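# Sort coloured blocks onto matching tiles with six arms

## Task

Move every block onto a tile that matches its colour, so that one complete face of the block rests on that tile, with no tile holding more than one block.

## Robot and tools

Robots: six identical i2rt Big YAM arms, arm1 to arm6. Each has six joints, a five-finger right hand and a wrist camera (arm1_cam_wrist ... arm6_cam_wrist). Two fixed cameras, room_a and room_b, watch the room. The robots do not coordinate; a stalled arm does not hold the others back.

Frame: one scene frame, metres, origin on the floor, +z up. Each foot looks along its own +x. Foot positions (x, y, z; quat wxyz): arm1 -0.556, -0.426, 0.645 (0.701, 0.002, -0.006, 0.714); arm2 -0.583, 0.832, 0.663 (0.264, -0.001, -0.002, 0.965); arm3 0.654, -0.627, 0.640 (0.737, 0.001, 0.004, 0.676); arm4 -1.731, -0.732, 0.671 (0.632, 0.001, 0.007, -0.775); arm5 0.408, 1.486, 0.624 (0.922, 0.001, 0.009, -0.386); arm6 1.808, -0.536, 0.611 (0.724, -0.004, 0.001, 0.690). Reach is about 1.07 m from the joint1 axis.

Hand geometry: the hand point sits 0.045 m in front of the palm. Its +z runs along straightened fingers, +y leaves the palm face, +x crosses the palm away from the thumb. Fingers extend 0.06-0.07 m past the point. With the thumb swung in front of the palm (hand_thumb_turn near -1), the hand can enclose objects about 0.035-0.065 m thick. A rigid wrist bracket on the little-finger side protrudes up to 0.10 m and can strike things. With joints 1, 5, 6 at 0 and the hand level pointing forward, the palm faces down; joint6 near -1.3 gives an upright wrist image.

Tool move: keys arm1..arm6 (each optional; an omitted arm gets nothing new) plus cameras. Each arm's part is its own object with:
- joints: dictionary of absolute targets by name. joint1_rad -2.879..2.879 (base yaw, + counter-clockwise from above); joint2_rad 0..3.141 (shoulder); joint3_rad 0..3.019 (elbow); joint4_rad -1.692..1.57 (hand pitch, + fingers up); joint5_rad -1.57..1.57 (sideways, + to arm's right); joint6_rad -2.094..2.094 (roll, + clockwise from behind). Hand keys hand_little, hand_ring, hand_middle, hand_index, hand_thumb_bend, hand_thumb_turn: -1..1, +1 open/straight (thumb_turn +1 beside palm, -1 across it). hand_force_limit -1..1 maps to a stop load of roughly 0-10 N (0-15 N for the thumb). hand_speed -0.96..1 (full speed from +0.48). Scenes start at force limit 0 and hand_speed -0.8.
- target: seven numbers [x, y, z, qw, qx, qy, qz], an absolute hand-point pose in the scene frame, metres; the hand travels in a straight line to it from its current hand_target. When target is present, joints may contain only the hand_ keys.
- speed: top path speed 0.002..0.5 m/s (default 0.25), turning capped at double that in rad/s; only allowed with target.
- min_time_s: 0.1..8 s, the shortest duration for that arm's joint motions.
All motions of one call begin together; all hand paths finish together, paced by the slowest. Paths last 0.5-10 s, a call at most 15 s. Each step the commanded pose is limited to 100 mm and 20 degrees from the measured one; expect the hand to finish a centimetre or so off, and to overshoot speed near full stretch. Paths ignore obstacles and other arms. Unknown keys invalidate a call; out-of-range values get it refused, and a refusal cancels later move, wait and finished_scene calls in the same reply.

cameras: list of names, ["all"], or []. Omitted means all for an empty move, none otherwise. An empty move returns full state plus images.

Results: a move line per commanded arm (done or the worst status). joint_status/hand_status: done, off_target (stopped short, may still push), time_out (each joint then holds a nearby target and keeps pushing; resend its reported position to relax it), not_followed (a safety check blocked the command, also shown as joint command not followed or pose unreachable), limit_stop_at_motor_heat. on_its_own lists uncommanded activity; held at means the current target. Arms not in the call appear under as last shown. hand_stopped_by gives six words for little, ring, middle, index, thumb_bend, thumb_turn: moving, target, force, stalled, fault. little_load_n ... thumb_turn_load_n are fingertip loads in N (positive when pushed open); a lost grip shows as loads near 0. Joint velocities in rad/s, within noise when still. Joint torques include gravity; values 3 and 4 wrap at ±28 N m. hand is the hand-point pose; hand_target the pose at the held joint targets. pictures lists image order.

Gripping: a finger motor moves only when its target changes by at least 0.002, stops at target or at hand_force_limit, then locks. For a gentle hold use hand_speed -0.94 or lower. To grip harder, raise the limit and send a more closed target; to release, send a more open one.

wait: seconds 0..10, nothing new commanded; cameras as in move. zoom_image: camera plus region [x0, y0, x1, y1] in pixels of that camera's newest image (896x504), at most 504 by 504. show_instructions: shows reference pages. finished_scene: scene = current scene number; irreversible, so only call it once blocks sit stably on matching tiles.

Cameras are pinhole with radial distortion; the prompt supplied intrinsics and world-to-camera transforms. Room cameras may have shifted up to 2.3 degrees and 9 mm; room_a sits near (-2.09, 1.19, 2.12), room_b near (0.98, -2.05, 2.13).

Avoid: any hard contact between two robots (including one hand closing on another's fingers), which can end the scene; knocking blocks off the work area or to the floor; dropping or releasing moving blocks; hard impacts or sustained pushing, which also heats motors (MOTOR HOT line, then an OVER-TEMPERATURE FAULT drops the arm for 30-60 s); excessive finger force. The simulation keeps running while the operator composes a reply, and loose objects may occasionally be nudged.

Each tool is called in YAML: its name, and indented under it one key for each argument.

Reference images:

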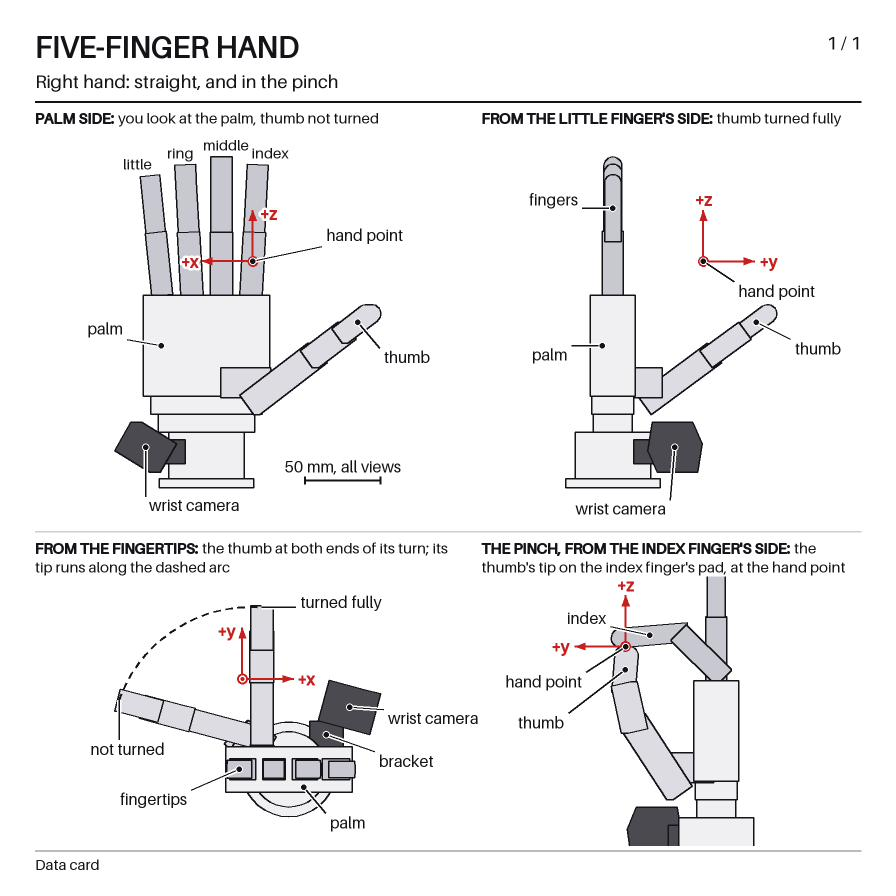

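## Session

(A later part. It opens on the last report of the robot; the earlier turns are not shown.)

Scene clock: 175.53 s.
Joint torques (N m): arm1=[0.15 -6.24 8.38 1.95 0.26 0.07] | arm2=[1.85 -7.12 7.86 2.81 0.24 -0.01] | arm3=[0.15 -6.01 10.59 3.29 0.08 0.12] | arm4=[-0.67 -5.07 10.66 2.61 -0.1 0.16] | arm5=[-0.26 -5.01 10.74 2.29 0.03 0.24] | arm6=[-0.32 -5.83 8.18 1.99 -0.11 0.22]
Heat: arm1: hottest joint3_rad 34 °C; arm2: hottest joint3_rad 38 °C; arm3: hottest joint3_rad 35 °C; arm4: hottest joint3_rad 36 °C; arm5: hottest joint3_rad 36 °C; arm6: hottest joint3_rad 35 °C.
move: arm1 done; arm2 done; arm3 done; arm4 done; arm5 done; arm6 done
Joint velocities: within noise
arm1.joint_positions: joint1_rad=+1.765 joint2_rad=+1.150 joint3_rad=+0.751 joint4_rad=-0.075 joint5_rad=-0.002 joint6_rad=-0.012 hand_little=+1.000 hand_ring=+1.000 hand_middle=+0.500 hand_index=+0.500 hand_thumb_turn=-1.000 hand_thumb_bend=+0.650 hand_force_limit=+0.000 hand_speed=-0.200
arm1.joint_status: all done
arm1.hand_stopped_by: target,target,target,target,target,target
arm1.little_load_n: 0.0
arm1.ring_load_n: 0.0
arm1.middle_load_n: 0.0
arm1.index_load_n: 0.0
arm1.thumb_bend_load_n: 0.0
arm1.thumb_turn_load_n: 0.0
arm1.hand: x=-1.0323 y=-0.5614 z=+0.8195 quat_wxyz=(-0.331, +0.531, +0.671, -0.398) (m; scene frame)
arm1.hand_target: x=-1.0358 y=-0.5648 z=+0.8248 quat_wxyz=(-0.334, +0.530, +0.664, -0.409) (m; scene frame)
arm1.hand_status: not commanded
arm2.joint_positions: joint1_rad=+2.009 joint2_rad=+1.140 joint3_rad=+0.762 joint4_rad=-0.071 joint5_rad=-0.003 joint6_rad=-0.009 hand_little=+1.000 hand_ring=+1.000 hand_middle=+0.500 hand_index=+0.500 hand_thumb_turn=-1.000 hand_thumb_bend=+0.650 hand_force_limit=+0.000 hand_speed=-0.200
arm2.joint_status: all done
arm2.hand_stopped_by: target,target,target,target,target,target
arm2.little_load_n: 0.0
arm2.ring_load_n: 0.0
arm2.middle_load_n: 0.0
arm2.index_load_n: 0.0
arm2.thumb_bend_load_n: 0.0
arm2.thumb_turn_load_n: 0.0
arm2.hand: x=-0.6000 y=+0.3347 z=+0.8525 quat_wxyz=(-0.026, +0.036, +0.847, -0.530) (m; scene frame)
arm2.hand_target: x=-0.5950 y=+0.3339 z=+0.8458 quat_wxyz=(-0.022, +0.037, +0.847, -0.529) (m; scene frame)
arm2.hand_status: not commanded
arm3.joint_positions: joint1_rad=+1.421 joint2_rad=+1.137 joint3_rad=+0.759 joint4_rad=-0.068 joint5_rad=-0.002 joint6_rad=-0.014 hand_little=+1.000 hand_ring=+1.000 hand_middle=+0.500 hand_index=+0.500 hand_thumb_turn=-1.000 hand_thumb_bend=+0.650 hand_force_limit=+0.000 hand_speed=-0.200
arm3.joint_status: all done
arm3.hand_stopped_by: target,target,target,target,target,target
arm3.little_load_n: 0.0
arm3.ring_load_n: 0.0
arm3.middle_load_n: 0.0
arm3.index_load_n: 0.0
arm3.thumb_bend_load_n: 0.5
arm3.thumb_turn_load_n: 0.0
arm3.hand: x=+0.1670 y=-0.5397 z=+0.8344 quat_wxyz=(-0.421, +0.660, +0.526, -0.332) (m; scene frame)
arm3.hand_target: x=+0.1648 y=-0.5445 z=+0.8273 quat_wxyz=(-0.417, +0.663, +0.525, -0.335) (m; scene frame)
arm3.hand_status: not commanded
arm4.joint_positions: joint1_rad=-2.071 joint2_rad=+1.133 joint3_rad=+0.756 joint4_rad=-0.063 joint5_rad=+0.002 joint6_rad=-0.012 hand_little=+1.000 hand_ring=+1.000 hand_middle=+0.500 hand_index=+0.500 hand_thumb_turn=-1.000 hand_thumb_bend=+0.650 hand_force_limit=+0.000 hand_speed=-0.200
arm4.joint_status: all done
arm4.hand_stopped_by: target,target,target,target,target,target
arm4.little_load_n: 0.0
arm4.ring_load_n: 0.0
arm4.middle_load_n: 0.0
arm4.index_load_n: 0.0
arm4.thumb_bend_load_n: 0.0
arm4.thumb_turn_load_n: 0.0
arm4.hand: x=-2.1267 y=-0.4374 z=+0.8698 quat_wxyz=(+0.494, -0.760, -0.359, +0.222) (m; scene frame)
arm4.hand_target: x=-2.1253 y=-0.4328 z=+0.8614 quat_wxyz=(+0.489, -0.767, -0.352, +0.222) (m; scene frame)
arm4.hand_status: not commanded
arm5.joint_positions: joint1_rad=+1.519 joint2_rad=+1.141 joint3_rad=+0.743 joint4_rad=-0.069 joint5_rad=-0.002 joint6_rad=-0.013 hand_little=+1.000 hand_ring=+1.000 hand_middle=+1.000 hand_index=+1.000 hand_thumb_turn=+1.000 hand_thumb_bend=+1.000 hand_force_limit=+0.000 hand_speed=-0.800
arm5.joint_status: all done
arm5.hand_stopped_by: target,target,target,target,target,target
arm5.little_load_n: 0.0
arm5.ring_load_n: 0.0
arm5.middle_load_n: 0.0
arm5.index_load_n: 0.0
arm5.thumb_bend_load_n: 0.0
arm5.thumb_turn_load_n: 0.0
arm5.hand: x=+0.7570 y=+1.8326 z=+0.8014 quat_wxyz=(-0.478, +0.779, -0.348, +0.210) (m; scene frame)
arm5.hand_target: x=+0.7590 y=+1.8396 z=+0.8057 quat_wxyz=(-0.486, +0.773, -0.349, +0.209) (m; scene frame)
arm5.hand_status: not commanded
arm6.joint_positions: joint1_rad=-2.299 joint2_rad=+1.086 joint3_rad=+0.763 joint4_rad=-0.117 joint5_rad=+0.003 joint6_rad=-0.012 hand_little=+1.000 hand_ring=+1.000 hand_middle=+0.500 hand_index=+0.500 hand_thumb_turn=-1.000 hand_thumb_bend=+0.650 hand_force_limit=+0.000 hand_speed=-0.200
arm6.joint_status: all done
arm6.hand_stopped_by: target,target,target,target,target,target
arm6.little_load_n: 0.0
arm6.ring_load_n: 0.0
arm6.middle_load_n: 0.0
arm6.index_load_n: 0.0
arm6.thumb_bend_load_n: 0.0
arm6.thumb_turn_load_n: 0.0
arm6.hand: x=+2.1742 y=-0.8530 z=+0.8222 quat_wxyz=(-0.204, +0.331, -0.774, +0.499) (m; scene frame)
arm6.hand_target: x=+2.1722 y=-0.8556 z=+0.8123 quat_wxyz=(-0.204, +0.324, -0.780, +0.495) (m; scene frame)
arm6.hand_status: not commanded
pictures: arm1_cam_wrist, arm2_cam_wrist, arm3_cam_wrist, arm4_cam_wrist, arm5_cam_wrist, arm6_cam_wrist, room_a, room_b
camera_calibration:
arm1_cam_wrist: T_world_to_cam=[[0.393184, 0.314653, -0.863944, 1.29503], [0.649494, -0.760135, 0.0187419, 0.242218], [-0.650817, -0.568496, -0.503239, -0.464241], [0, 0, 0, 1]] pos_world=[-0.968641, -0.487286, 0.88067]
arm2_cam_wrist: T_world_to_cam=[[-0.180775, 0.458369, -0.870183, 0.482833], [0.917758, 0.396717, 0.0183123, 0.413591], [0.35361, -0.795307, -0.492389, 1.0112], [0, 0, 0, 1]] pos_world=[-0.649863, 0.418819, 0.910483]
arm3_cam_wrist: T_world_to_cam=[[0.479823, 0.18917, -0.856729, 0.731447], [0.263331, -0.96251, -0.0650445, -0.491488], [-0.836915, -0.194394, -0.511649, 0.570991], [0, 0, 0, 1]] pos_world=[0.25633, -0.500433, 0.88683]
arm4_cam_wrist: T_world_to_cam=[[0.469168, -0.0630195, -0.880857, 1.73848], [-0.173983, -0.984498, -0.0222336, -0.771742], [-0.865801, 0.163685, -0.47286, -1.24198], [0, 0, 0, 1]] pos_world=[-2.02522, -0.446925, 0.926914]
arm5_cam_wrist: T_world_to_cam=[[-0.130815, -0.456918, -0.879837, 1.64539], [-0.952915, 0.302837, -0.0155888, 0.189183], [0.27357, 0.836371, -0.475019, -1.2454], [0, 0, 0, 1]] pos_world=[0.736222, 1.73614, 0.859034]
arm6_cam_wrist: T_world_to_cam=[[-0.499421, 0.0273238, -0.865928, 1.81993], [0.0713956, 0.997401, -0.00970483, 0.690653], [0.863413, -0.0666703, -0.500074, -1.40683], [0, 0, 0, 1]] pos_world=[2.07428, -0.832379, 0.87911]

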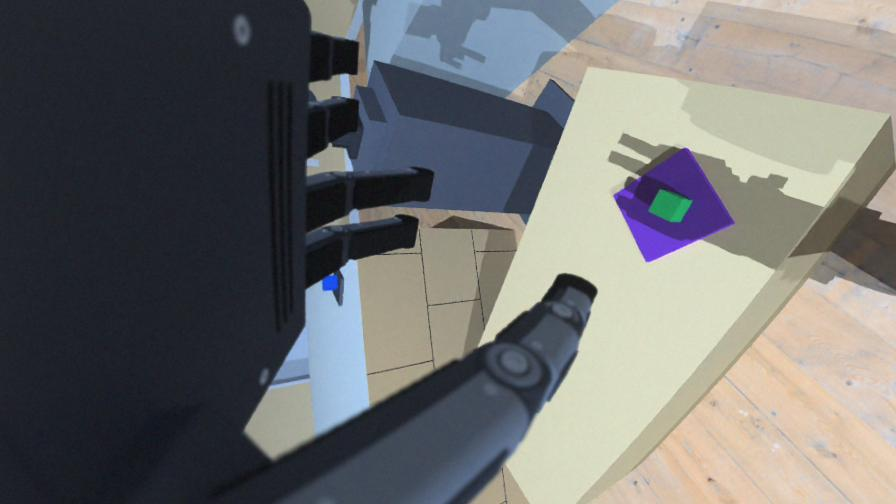

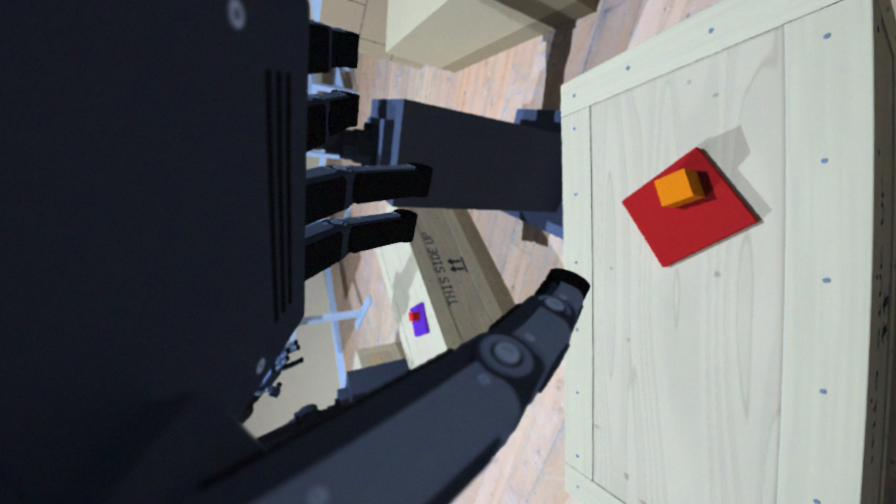

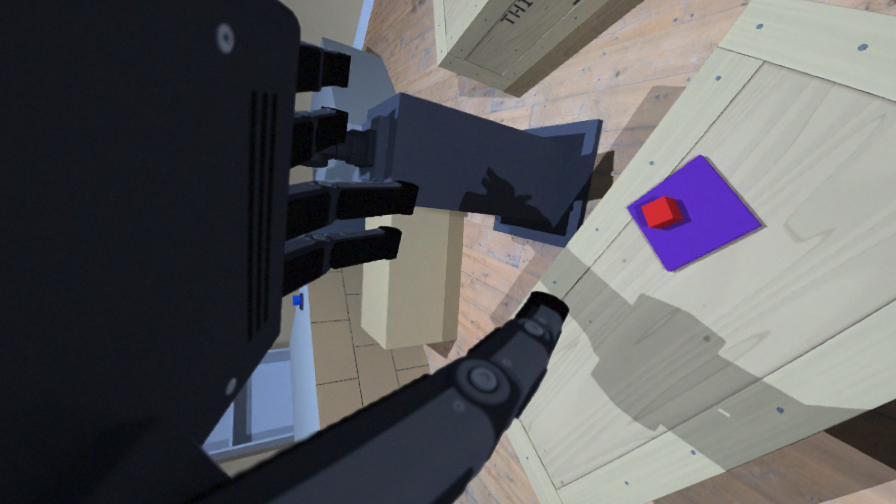

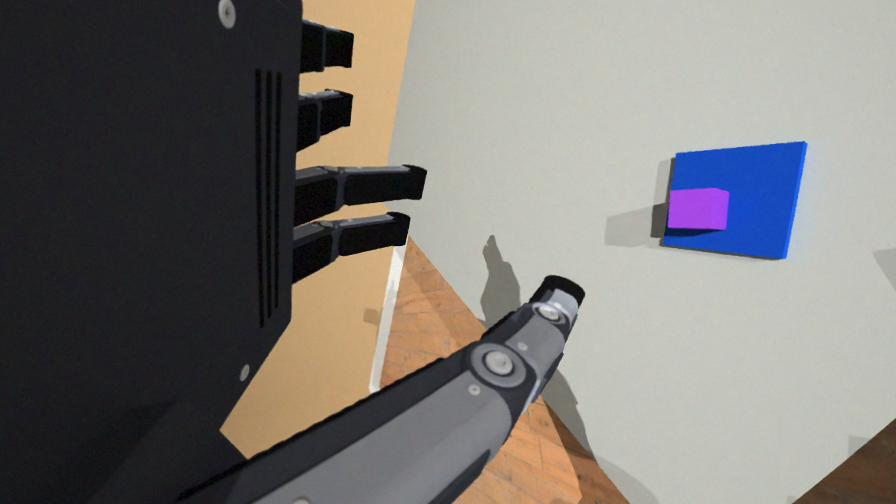

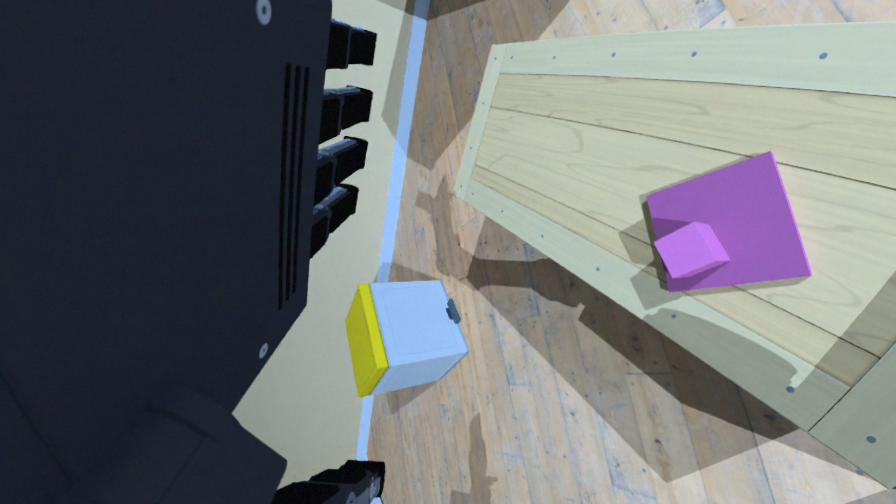

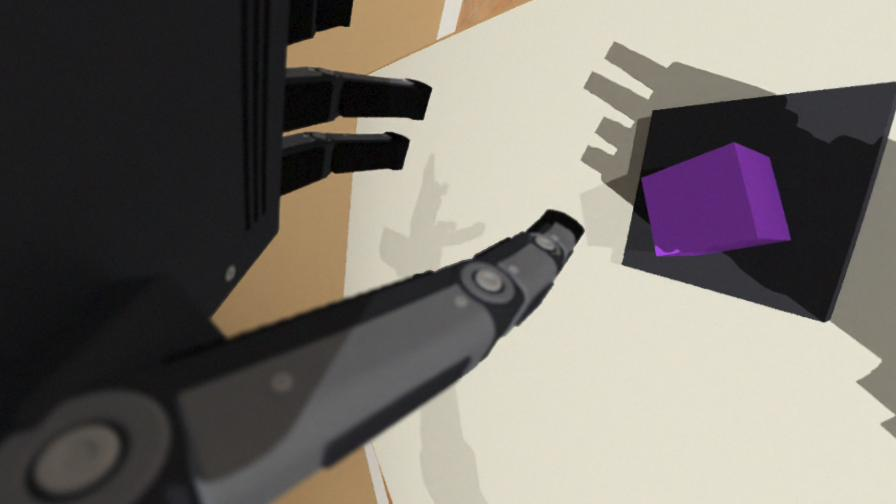

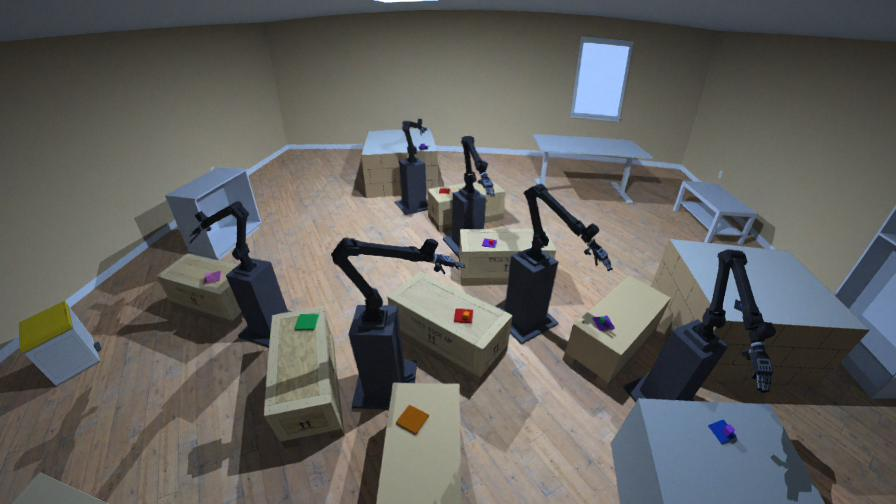

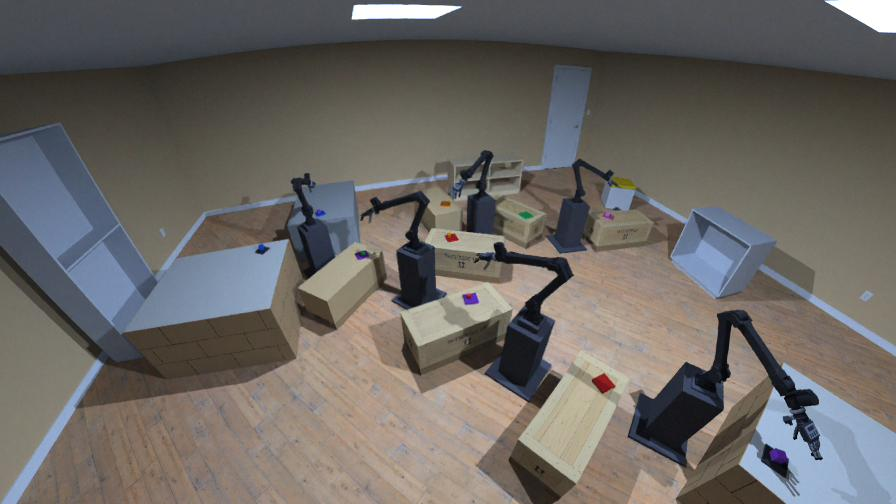

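move:
  arm1: {"target": [-1.1624, -0.5942, 0.48, 0.3472, -0.5450, -0.6437, 0.4101], "speed": 0.2}
  arm2: {"target": [-0.6347, 0.2066, 0.50, 0.1616, -0.2536, 0.8043, -0.5124], "speed": 0.2}
  arm3: {"target": [0.0094, -0.4882, 0.47, 0.5080, -0.7975, -0.2746, 0.1749], "speed": 0.2}
  arm4: {"target": [-2.1936, -0.3644, 0.61, 0.4234, -0.6646, -0.5192, 0.3308], "speed": 0.2}
  arm6: {"target": [2.1705, -0.8582, 0.73, -0.0359, 0.0598, -0.8551, 0.5138], "speed": 0.2, "joints": {"hand_thumb_bend": 0.75, "hand_index": 0.6, "hand_middle": 0.6}}
  cameras: ["arm1_cam_wrist", "arm2_cam_wrist", "arm3_cam_wrist", "arm4_cam_wrist", "arm6_cam_wrist"]

Scene clock: 476.23 s.
Joint torques (N m): arm1=[0.32 -14.27 5.29 1.89 0.29 0.07] | arm2=[0.26 -16.73 6.61 0.92 -0.5 -0.17] | arm3=[0.03 -16.26 8.18 2 0.5 0.14] | arm4=[-1.2 -12.04 9.17 2.36 -0.38 -0.08] | arm5=[-0.15 -5.66 10.81 2.19 0.07 0.23] | arm6=[1.44 -7 9.88 0.76 0.45 0.19]
Heat: arm1: hottest joint3_rad 35 °C; arm2: hottest joint3_rad 37 °C; arm3: hottest joint3_rad 39 °C; arm4: hottest joint3_rad 36 °C; arm5: hottest joint3_rad 38 °C; arm6: hottest joint3_rad 36 °C.
move: arm1 off_target; arm2 off_target; arm3 off_target; arm4 off_target; arm6 done
Joint velocities: within noise
arm1.joint_positions: joint1_rad=+1.785 joint2_rad=+2.269 joint3_rad=+0.911 joint4_rad=+0.875 joint5_rad=+0.060 joint6_rad=+0.030 hand_little=+1.000 hand_ring=+1.000 hand_middle=+0.500 hand_index=+0.500 hand_thumb_turn=-1.000 hand_thumb_bend=+0.650 hand_force_limit=+0.000 hand_speed=-0.200
arm1.joint_status: not commanded
arm1.hand_stopped_by: target,target,target,target,target,target
arm1.little_load_n: 0.0
arm1.ring_load_n: 0.0
arm1.middle_load_n: 0.0
arm1.index_load_n: 0.0
arm1.thumb_bend_load_n: 0.0
arm1.thumb_turn_load_n: 0.0
arm1.hand: x=-1.1439 y=-0.5843 z=+0.4651 quat_wxyz=(-0.337, +0.552, +0.657, -0.389) (m; scene frame)
arm1.hand_target: x=-1.1615 y=-0.5940 z=+0.4804 quat_wxyz=(-0.347, +0.545, +0.644, -0.410) (m; scene frame)
arm1.hand_status: off_target (0.026 m and 3.2 deg from the pose sent, 0.365 m and 4.2 deg at the start)
arm2.joint_positions: joint1_rad=+1.811 joint2_rad=+2.280 joint3_rad=+1.136 joint4_rad=+0.504 joint5_rad=-0.799 joint6_rad=-0.494 hand_little=+1.000 hand_ring=+1.000 hand_middle=+0.500 hand_index=+0.500 hand_thumb_turn=-1.000 hand_thumb_bend=+0.650 hand_force_limit=+0.000 hand_speed=-0.200
arm2.joint_status: not commanded
arm2.hand_stopped_by: target,target,target,target,target,target
arm2.little_load_n: 0.0
arm2.ring_load_n: 0.0
arm2.middle_load_n: 0.0
arm2.index_load_n: 0.0
arm2.thumb_bend_load_n: 0.0
arm2.thumb_turn_load_n: 0.0
arm2.hand: x=-0.6254 y=+0.2119 z=+0.5068 quat_wxyz=(+0.164, -0.255, +0.802, -0.514) (m; scene frame)
arm2.hand_target: x=-0.6346 y=+0.2069 z=+0.5002 quat_wxyz=(+0.162, -0.254, +0.804, -0.513) (m; scene frame)
arm2.hand_status: off_target (0.013 m and 0.4 deg from the pose sent, 0.377 m and 40.1 deg at the start)
arm3.joint_positions: joint1_rad=+1.573 joint2_rad=+2.296 joint3_rad=+1.085 joint4_rad=+0.598 joint5_rad=+0.735 joint6_rad=+0.415 hand_little=+1.000 hand_ring=+1.000 hand_middle=+0.500 hand_index=+0.500 hand_thumb_turn=-1.000 hand_thumb_bend=+0.650 hand_force_limit=+0.000 hand_speed=-0.200
arm3.joint_status: not commanded
arm3.hand_stopped_by: target,target,target,target,target,target
arm3.little_load_n: 0.0
arm3.ring_load_n: 0.0
arm3.middle_load_n: 0.0
arm3.index_load_n: 0.0
arm3.thumb_bend_load_n: 0.0
arm3.thumb_turn_load_n: 0.0
arm3.hand: x=+0.0214 y=-0.4823 z=+0.4747 quat_wxyz=(-0.509, +0.797, +0.278, -0.169) (m; scene frame)
arm3.hand_target: x=+0.0101 y=-0.4883 z=+0.4702 quat_wxyz=(-0.508, +0.797, +0.275, -0.175) (m; scene frame)
arm3.hand_status: off_target (0.014 m and 0.8 deg from the pose sent, 0.400 m and 38.9 deg at the start)
arm4.joint_positions: joint1_rad=-2.219 joint2_rad=+1.964 joint3_rad=+0.861 joint4_rad=+0.556 joint5_rad=-0.553 joint6_rad=-0.277 hand_little=+1.000 hand_ring=+1.000 hand_middle=+0.500 hand_index=+0.500 hand_thumb_turn=-1.000 hand_thumb_bend=+0.650 hand_force_limit=+0.000 hand_speed=-0.200
arm4.joint_status: not commanded
arm4.hand_stopped_by: target,target,target,target,target,target
arm4.little_load_n: 0.0
arm4.ring_load_n: 0.0
arm4.middle_load_n: 0.5
arm4.index_load_n: 0.0
arm4.thumb_bend_load_n: 0.0
arm4.thumb_turn_load_n: -0.5
arm4.hand: x=-2.1898 y=-0.3805 z=+0.6142 quat_wxyz=(+0.414, -0.669, -0.519, +0.335) (m; scene frame)
arm4.hand_target: x=-2.1929 y=-0.3648 z=+0.6103 quat_wxyz=(+0.423, -0.665, -0.519, +0.331) (m; scene frame)
arm4.hand_status: off_target (0.017 m and 1.3 deg from the pose sent, 0.278 m and 26.0 deg at the start)
arm5: as last shown
arm5.joint_positions: joint1_rad=+1.519 joint2_rad=+1.141 joint3_rad=+0.743 joint4_rad=-0.069 joint5_rad=-0.002 joint6_rad=-0.012 hand_little=+1.000 hand_ring=+1.000 hand_middle=+1.000 hand_index=+1.000 hand_thumb_turn=+1.000 hand_thumb_bend=+1.000 hand_force_limit=+0.000 hand_speed=-0.800
arm5.thumb_turn_load_n: -0.5
arm6.joint_positions: joint1_rad=-2.072 joint2_rad=+1.279 joint3_rad=+0.711 joint4_rad=-0.137 joint5_rad=+0.754 joint6_rad=+0.522 hand_little=+1.000 hand_ring=+1.000 hand_middle=+0.600 hand_index=+0.600 hand_thumb_turn=-1.000 hand_thumb_bend=+0.750 hand_force_limit=+0.000 hand_speed=-0.200
arm6.joint_status: all done
arm6.hand_stopped_by: target,target,target,target,target,target
arm6.little_load_n: 0.0
arm6.ring_load_n: 0.0
arm6.middle_load_n: 0.0
arm6.index_load_n: 0.0
arm6.thumb_bend_load_n: 0.0
arm6.thumb_turn_load_n: 0.0
arm6.hand: x=+2.1612 y=-0.8587 z=+0.7298 quat_wxyz=(-0.034, +0.059, -0.854, +0.516) (m; scene frame)
arm6.hand_target: x=+2.1703 y=-0.8580 z=+0.7300 quat_wxyz=(-0.036, +0.060, -0.855, +0.514) (m; scene frame)
arm6.hand_status: done (0.009 m and 0.4 deg from the pose sent, 0.092 m and 37.9 deg at the start)
pictures: arm1_cam_wrist, arm2_cam_wrist, arm3_cam_wrist, arm4_cam_wrist, arm6_cam_wrist
camera_calibration:
arm1_cam_wrist: T_world_to_cam=[[0.417241, 0.287662, -0.862068, 1.05088], [0.606832, -0.794314, 0.0286535, 0.230592], [-0.67651, -0.535085, -0.505983, -0.736901], [0, 0, 0, 1]] pos_world=[-1.07692, -0.51344, 0.52646]
arm2_cam_wrist: T_world_to_cam=[[-0.419427, 0.21941, -0.880875, 0.140499], [0.441371, 0.897226, 0.0133247, 0.0904039], [0.793267, -0.383204, -0.473162, 0.930262], [0, 0, 0, 1]] pos_world=[-0.718918, 0.24454, 0.562722]
arm3_cam_wrist: T_world_to_cam=[[0.497461, -0.151415, -0.85417, 0.316419], [-0.400883, -0.913329, -0.0715687, -0.380153], [-0.769302, 0.378025, -0.515045, 0.552471], [0, 0, 0, 1]] pos_world=[0.115214, -0.508143, 0.527616]
arm4_cam_wrist: T_world_to_cam=[[0.459808, 0.116987, -0.880279, 1.59416], [0.280978, -0.959521, 0.0192487, 0.24795], [-0.842394, -0.25619, -0.474066, -1.53457], [0, 0, 0, 1]] pos_world=[-2.09539, -0.341724, 0.671049]
arm6_cam_wrist: T_world_to_cam=[[-0.372509, 0.374147, -0.849265, 1.74495], [0.669593, 0.741986, 0.0331846, -0.847042], [0.642559, -0.5563, -0.526923, -1.36563], [0, 0, 0, 1]] pos_world=[2.09468, -0.784078, 0.790453]

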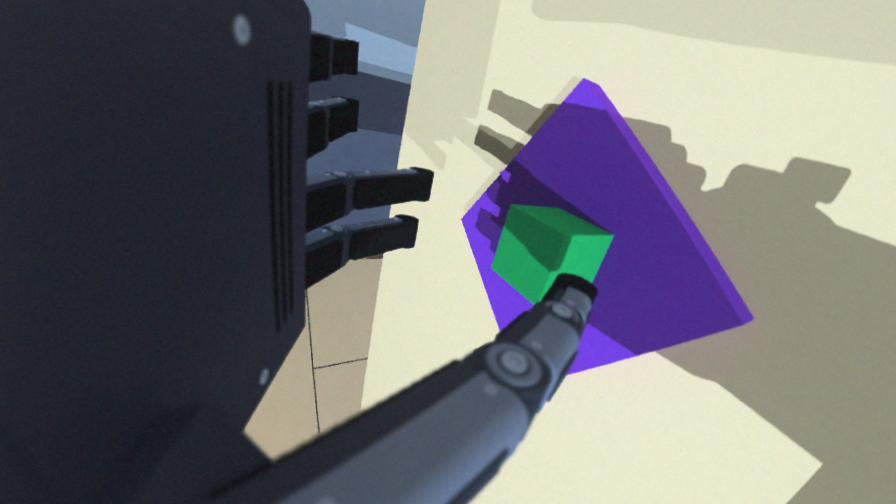

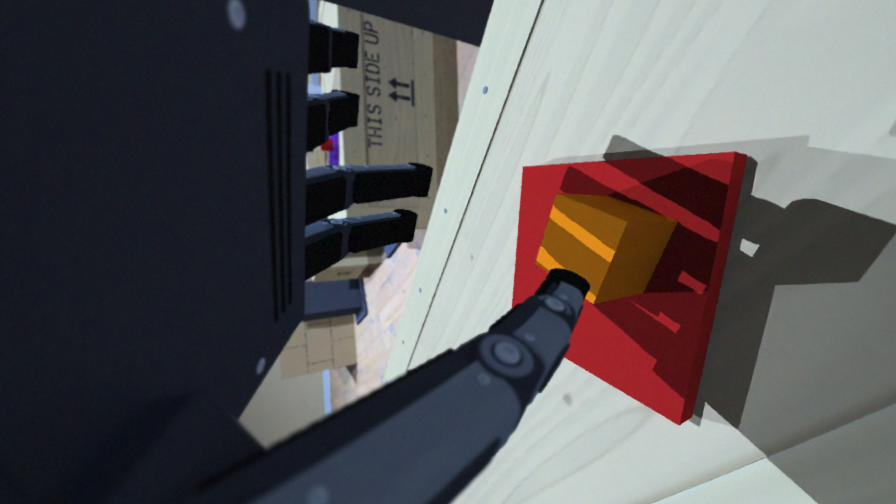

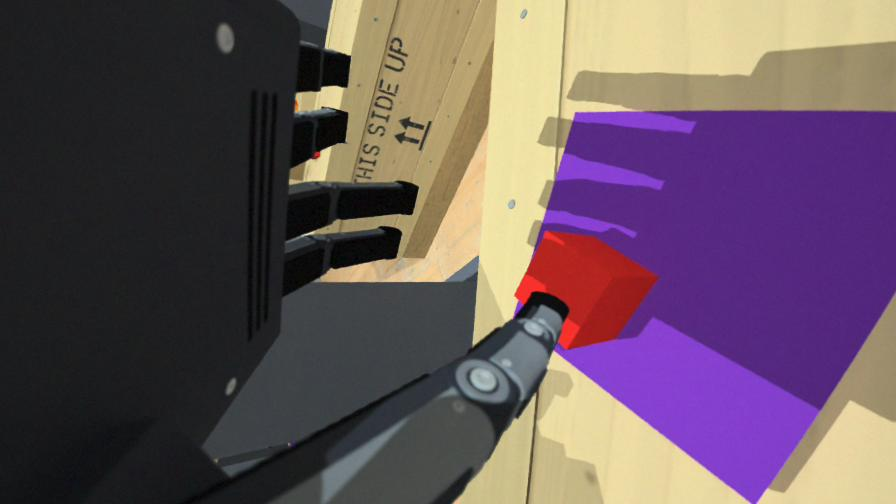

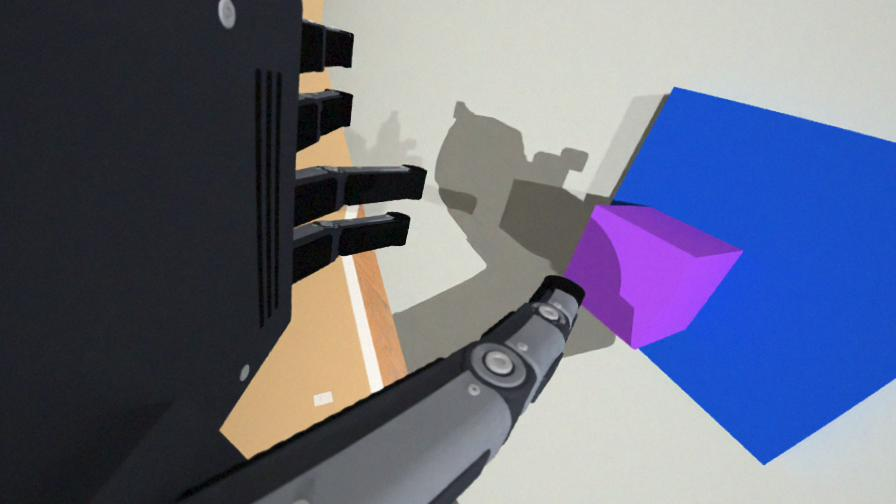

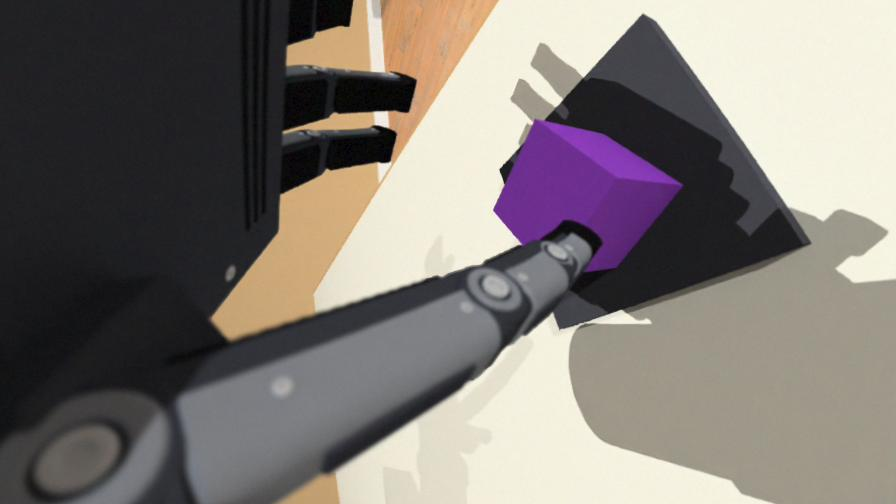

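move:
  arm1: {"target": [-1.1668, -0.5945, 0.447, 0.3472, -0.5450, -0.6437, 0.4101], "speed": 0.08}
  arm2: {"target": [-0.6408, 0.2047, 0.437, 0.1616, -0.2536, 0.8043, -0.5124], "speed": 0.08}
  arm3: {"target": [0.0153, -0.4948, 0.423, 0.5080, -0.7975, -0.2746, 0.1749], "speed": 0.08}
  arm4: {"target": [-2.1723, -0.3690, 0.548, 0.4234, -0.6646, -0.5192, 0.3308], "speed": 0.08}
  arm6: {"target": [2.1738, -0.8552, 0.670, -0.0359, 0.0598, -0.8551, 0.5138], "speed": 0.08}
  cameras: ["arm1_cam_wrist", "arm2_cam_wrist", "arm3_cam_wrist", "arm4_cam_wrist", "arm6_cam_wrist"]

Scene clock: 648.97 s.
Joint torques (N m): arm1=[0.15 -14.21 4.93 1.96 0.25 0.06] | arm2=[-0.56 -17.03 5.53 2.32 -0.51 -0.2] | arm3=[-0.21 -16.26 7.17 2.85 0.56 0.1] | arm4=[-1.2 -9.52 5.39 1.92 0.01 -0.08] | arm5=[-0.15 -5.42 10.84 2.29 0.06 0.24] | arm6=[1.67 -7.3 6.3 1.73 0.51 0.14]
Heat: arm1: hottest joint2_rad 32 °C; arm2: hottest joint3_rad 38 °C; arm3: hottest joint3_rad 35 °C; arm4: hottest joint3_rad 35 °C; arm5: hottest joint3_rad 39 °C; arm6: hottest joint3_rad 40 °C.
move: arm1 off_target; arm2 off_target; arm3 off_target; arm4 off_target; arm6 off_target
Joint velocities: within noise
arm1.joint_positions: joint1_rad=+1.785 joint2_rad=+2.358 joint3_rad=+0.961 joint4_rad=+0.921 joint5_rad=+0.060 joint6_rad=+0.030 hand_little=+1.000 hand_ring=+1.000 hand_middle=+0.500 hand_index=+0.500 hand_thumb_turn=-1.000 hand_thumb_bend=+0.650 hand_force_limit=+0.000 hand_speed=-0.200
arm1.joint_status: not commanded
arm1.hand_stopped_by: target,target,target,target,target,target
arm1.little_load_n: 0.0
arm1.ring_load_n: 0.0
arm1.middle_load_n: 0.0
arm1.index_load_n: 0.0
arm1.thumb_bend_load_n: 0.0
arm1.thumb_turn_load_n: 0.0
arm1.hand: x=-1.1507 y=-0.5856 z=+0.4364 quat_wxyz=(-0.339, +0.551, +0.655, -0.391) (m; scene frame)
arm1.hand_target: x=-1.1660 y=-0.5944 z=+0.4474 quat_wxyz=(-0.347, +0.545, +0.644, -0.410) (m; scene frame)
arm1.hand_status: off_target (0.021 m and 2.8 deg from the pose sent, 0.031 m and 3.1 deg at the start)
arm2.joint_positions: joint1_rad=+1.802 joint2_rad=+2.434 joint3_rad=+1.213 joint4_rad=+0.544 joint5_rad=-0.806 joint6_rad=-0.503 hand_little=+1.000 hand_ring=+1.000 hand_middle=+0.500 hand_index=+0.500 hand_thumb_turn=-1.000 hand_thumb_bend=+0.650 hand_force_limit=+0.000 hand_speed=-0.200
arm2.joint_status: not commanded
arm2.hand_stopped_by: target,target,target,target,target,target
arm2.little_load_n: 0.0
arm2.ring_load_n: 0.0
arm2.middle_load_n: 0.0
arm2.index_load_n: 0.0
arm2.thumb_bend_load_n: 0.0
arm2.thumb_turn_load_n: 0.0
arm2.hand: x=-0.6302 y=+0.2130 z=+0.4428 quat_wxyz=(+0.171, -0.251, +0.809, -0.503) (m; scene frame)
arm2.hand_target: x=-0.6408 y=+0.2053 z=+0.4373 quat_wxyz=(+0.162, -0.254, +0.805, -0.512) (m; scene frame)
arm2.hand_status: off_target (0.015 m and 1.6 deg from the pose sent, 0.072 m and 0.4 deg at the start)
arm3.joint_positions: joint1_rad=+1.583 joint2_rad=+2.406 joint3_rad=+1.116 joint4_rad=+0.652 joint5_rad=+0.744 joint6_rad=+0.425 hand_little=+1.000 hand_ring=+1.000 hand_middle=+0.500 hand_index=+0.500 hand_thumb_turn=-1.000 hand_thumb_bend=+0.650 hand_force_limit=+0.000 hand_speed=-0.200
arm3.joint_status: not commanded
arm3.hand_stopped_by: target,target,target,target,target,target
arm3.little_load_n: 0.0
arm3.ring_load_n: 0.0
arm3.middle_load_n: 0.0
arm3.index_load_n: 0.0
arm3.thumb_bend_load_n: 0.0
arm3.thumb_turn_load_n: 0.0
arm3.hand: x=+0.0285 y=-0.4883 z=+0.4269 quat_wxyz=(-0.506, +0.799, +0.281, -0.161) (m; scene frame)
arm3.hand_target: x=+0.0160 y=-0.4950 z=+0.4233 quat_wxyz=(-0.508, +0.798, +0.275, -0.175) (m; scene frame)
arm3.hand_status: off_target (0.015 m and 1.8 deg from the pose sent, 0.054 m and 0.8 deg at the start)
arm4.joint_positions: joint1_rad=-2.245 joint2_rad=+2.076 joint3_rad=+0.861 joint4_rad=+0.733 joint5_rad=-0.587 joint6_rad=-0.288 hand_little=+1.000 hand_ring=+1.000 hand_middle=+0.500 hand_index=+0.500 hand_thumb_turn=-1.000 hand_thumb_bend=+0.650 hand_force_limit=+0.000 hand_speed=-0.200
arm4.joint_status: not commanded
arm4.hand_stopped_by: target,target,target,target,target,target
arm4.little_load_n: -0.5
arm4.ring_load_n: 0.0
arm4.middle_load_n: 0.0
arm4.index_load_n: 0.0
arm4.thumb_bend_load_n: -1.0
arm4.thumb_turn_load_n: 1.0
arm4.hand: x=-2.1869 y=-0.3689 z=+0.5842 quat_wxyz=(+0.441, -0.647, -0.519, +0.342) (m; scene frame)
arm4.hand_target: x=-2.1710 y=-0.3708 z=+0.5498 quat_wxyz=(+0.423, -0.665, -0.519, +0.331) (m; scene frame)
arm4.hand_status: off_target (0.039 m and 3.1 deg from the pose sent, 0.069 m and 1.3 deg at the start)
arm5: as last shown
arm6.joint_positions: joint1_rad=-2.060 joint2_rad=+1.406 joint3_rad=+0.669 joint4_rad=+0.030 joint5_rad=+0.764 joint6_rad=+0.534 hand_little=+1.000 hand_ring=+1.000 hand_middle=+0.600 hand_index=+0.600 hand_thumb_turn=-1.000 hand_thumb_bend=+0.750 hand_force_limit=+0.000 hand_speed=-0.200
arm6.joint_status: not commanded
arm6.hand_stopped_by: target,target,target,target,target,target
arm6.little_load_n: 0.0
arm6.ring_load_n: 0.0
arm6.middle_load_n: 0.0
arm6.index_load_n: 0.0
arm6.thumb_bend_load_n: 0.0
arm6.thumb_turn_load_n: 0.0
arm6.hand: x=+2.1724 y=-0.8610 z=+0.6819 quat_wxyz=(-0.036, +0.057, -0.853, +0.518) (m; scene frame)
arm6.hand_target: x=+2.1734 y=-0.8551 z=+0.6702 quat_wxyz=(-0.036, +0.060, -0.855, +0.514) (m; scene frame)
arm6.hand_status: off_target (0.013 m and 0.6 deg from the pose sent, 0.061 m and 0.4 deg at the start)
pictures: arm1_cam_wrist, arm2_cam_wrist, arm3_cam_wrist, arm4_cam_wrist, arm6_cam_wrist
camera_calibration:
arm1_cam_wrist: T_world_to_cam=[[0.411421, 0.286318, -0.865306, 1.02325], [0.607123, -0.794186, 0.0258796, 0.236122], [-0.679804, -0.535995, -0.500575, -0.76342], [0, 0, 0, 1]] pos_world=[-1.08332, -0.514639, 0.497165]
arm2_cam_wrist: T_world_to_cam=[[-0.412637, 0.244249, -0.877538, 0.0793176], [0.440178, 0.896897, 0.0426559, 0.0787314], [0.79748, -0.368672, -0.477605, 0.905723], [0, 0, 0, 1]] pos_world=[-0.724222, 0.243927, 0.498824]
arm3_cam_wrist: T_world_to_cam=[[0.512508, -0.15384, -0.844789, 0.265631], [-0.400811, -0.912927, -0.0769119, -0.383816], [-0.759399, 0.378019, -0.529543, 0.541542], [0, 0, 0, 1]] pos_world=[0.121271, -0.514244, 0.481652]
arm4_cam_wrist: T_world_to_cam=[[0.411879, 0.16319, -0.896507, 1.48675], [0.289112, -0.956405, -0.0412682, 0.313096], [-0.864159, -0.242193, -0.441103, -1.60494], [0, 0, 0, 1]] pos_world=[-2.0898, -0.331883, 0.637857]
arm6_cam_wrist: T_world_to_cam=[[-0.366656, 0.372109, -0.852701, 1.69713], [0.670522, 0.74106, 0.0350704, -0.855393], [0.644952, -0.558896, -0.521221, -1.41073], [0, 0, 0, 1]] pos_world=[2.10568, -0.786071, 0.741842]

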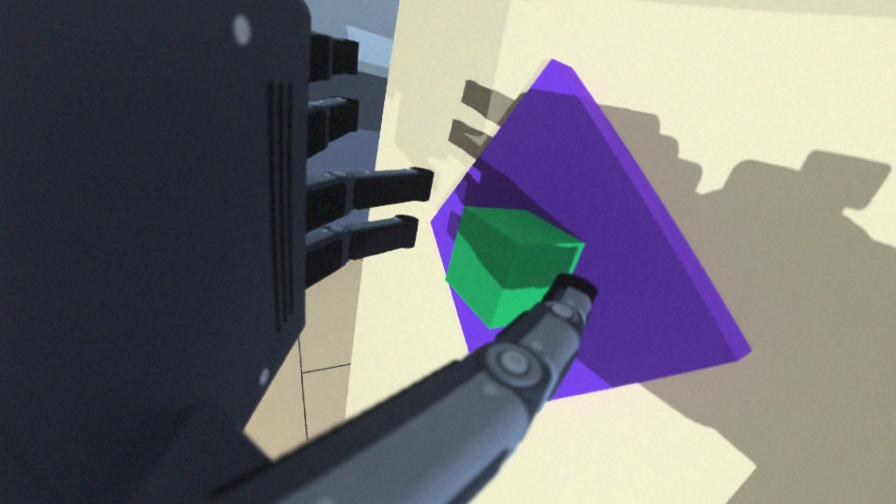

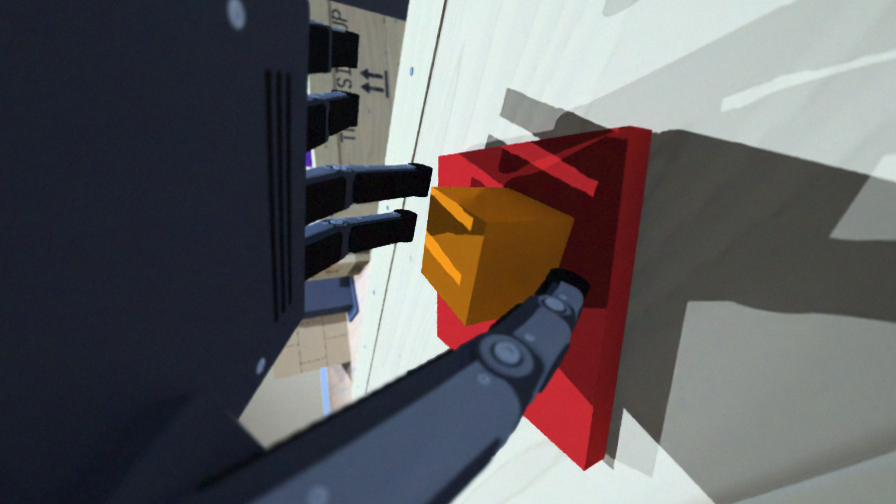

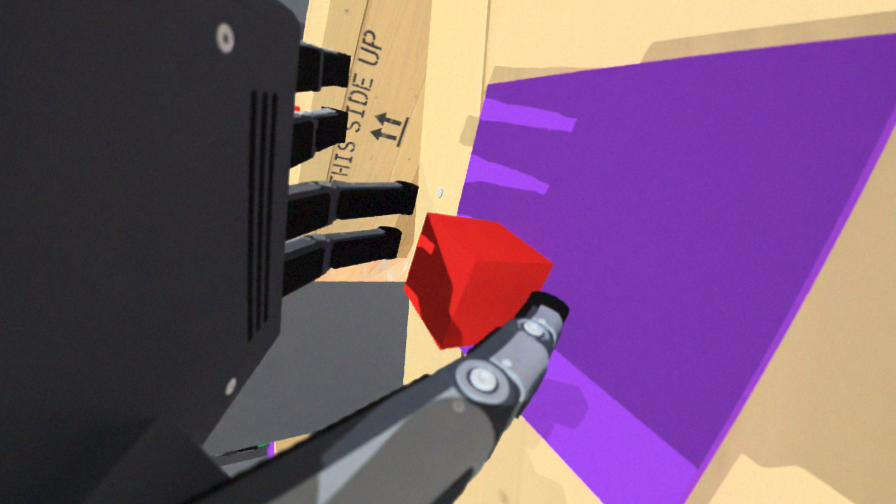

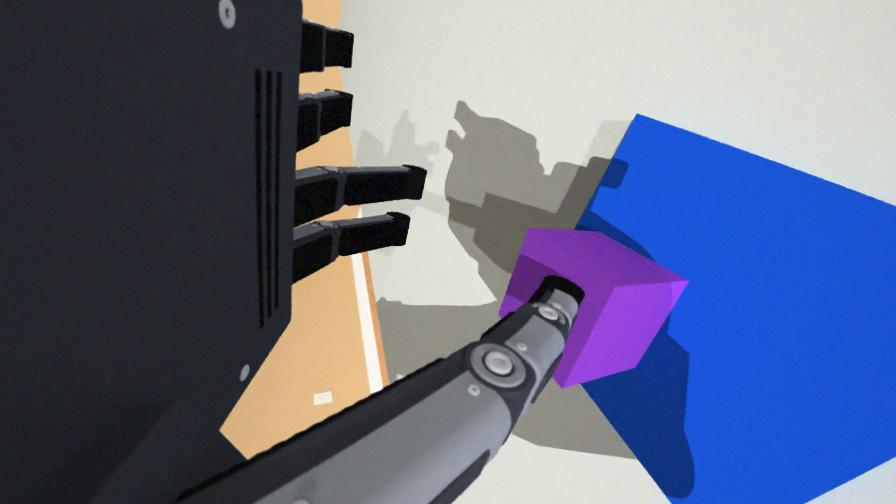

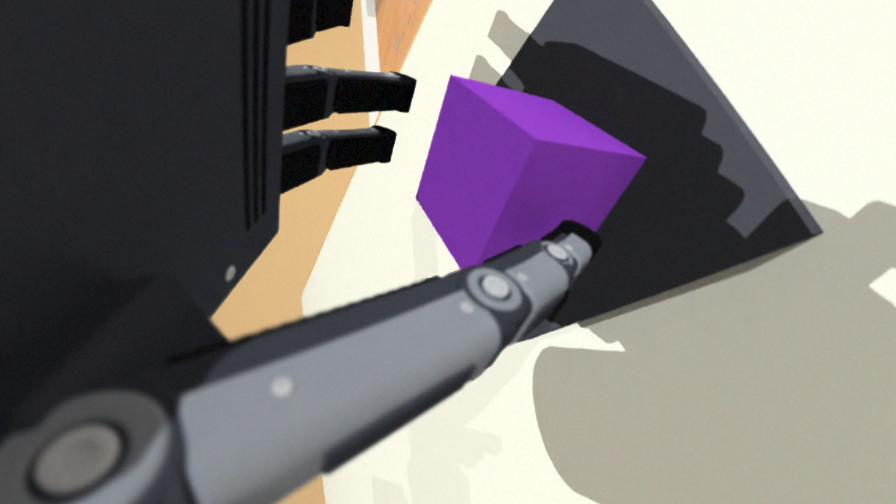

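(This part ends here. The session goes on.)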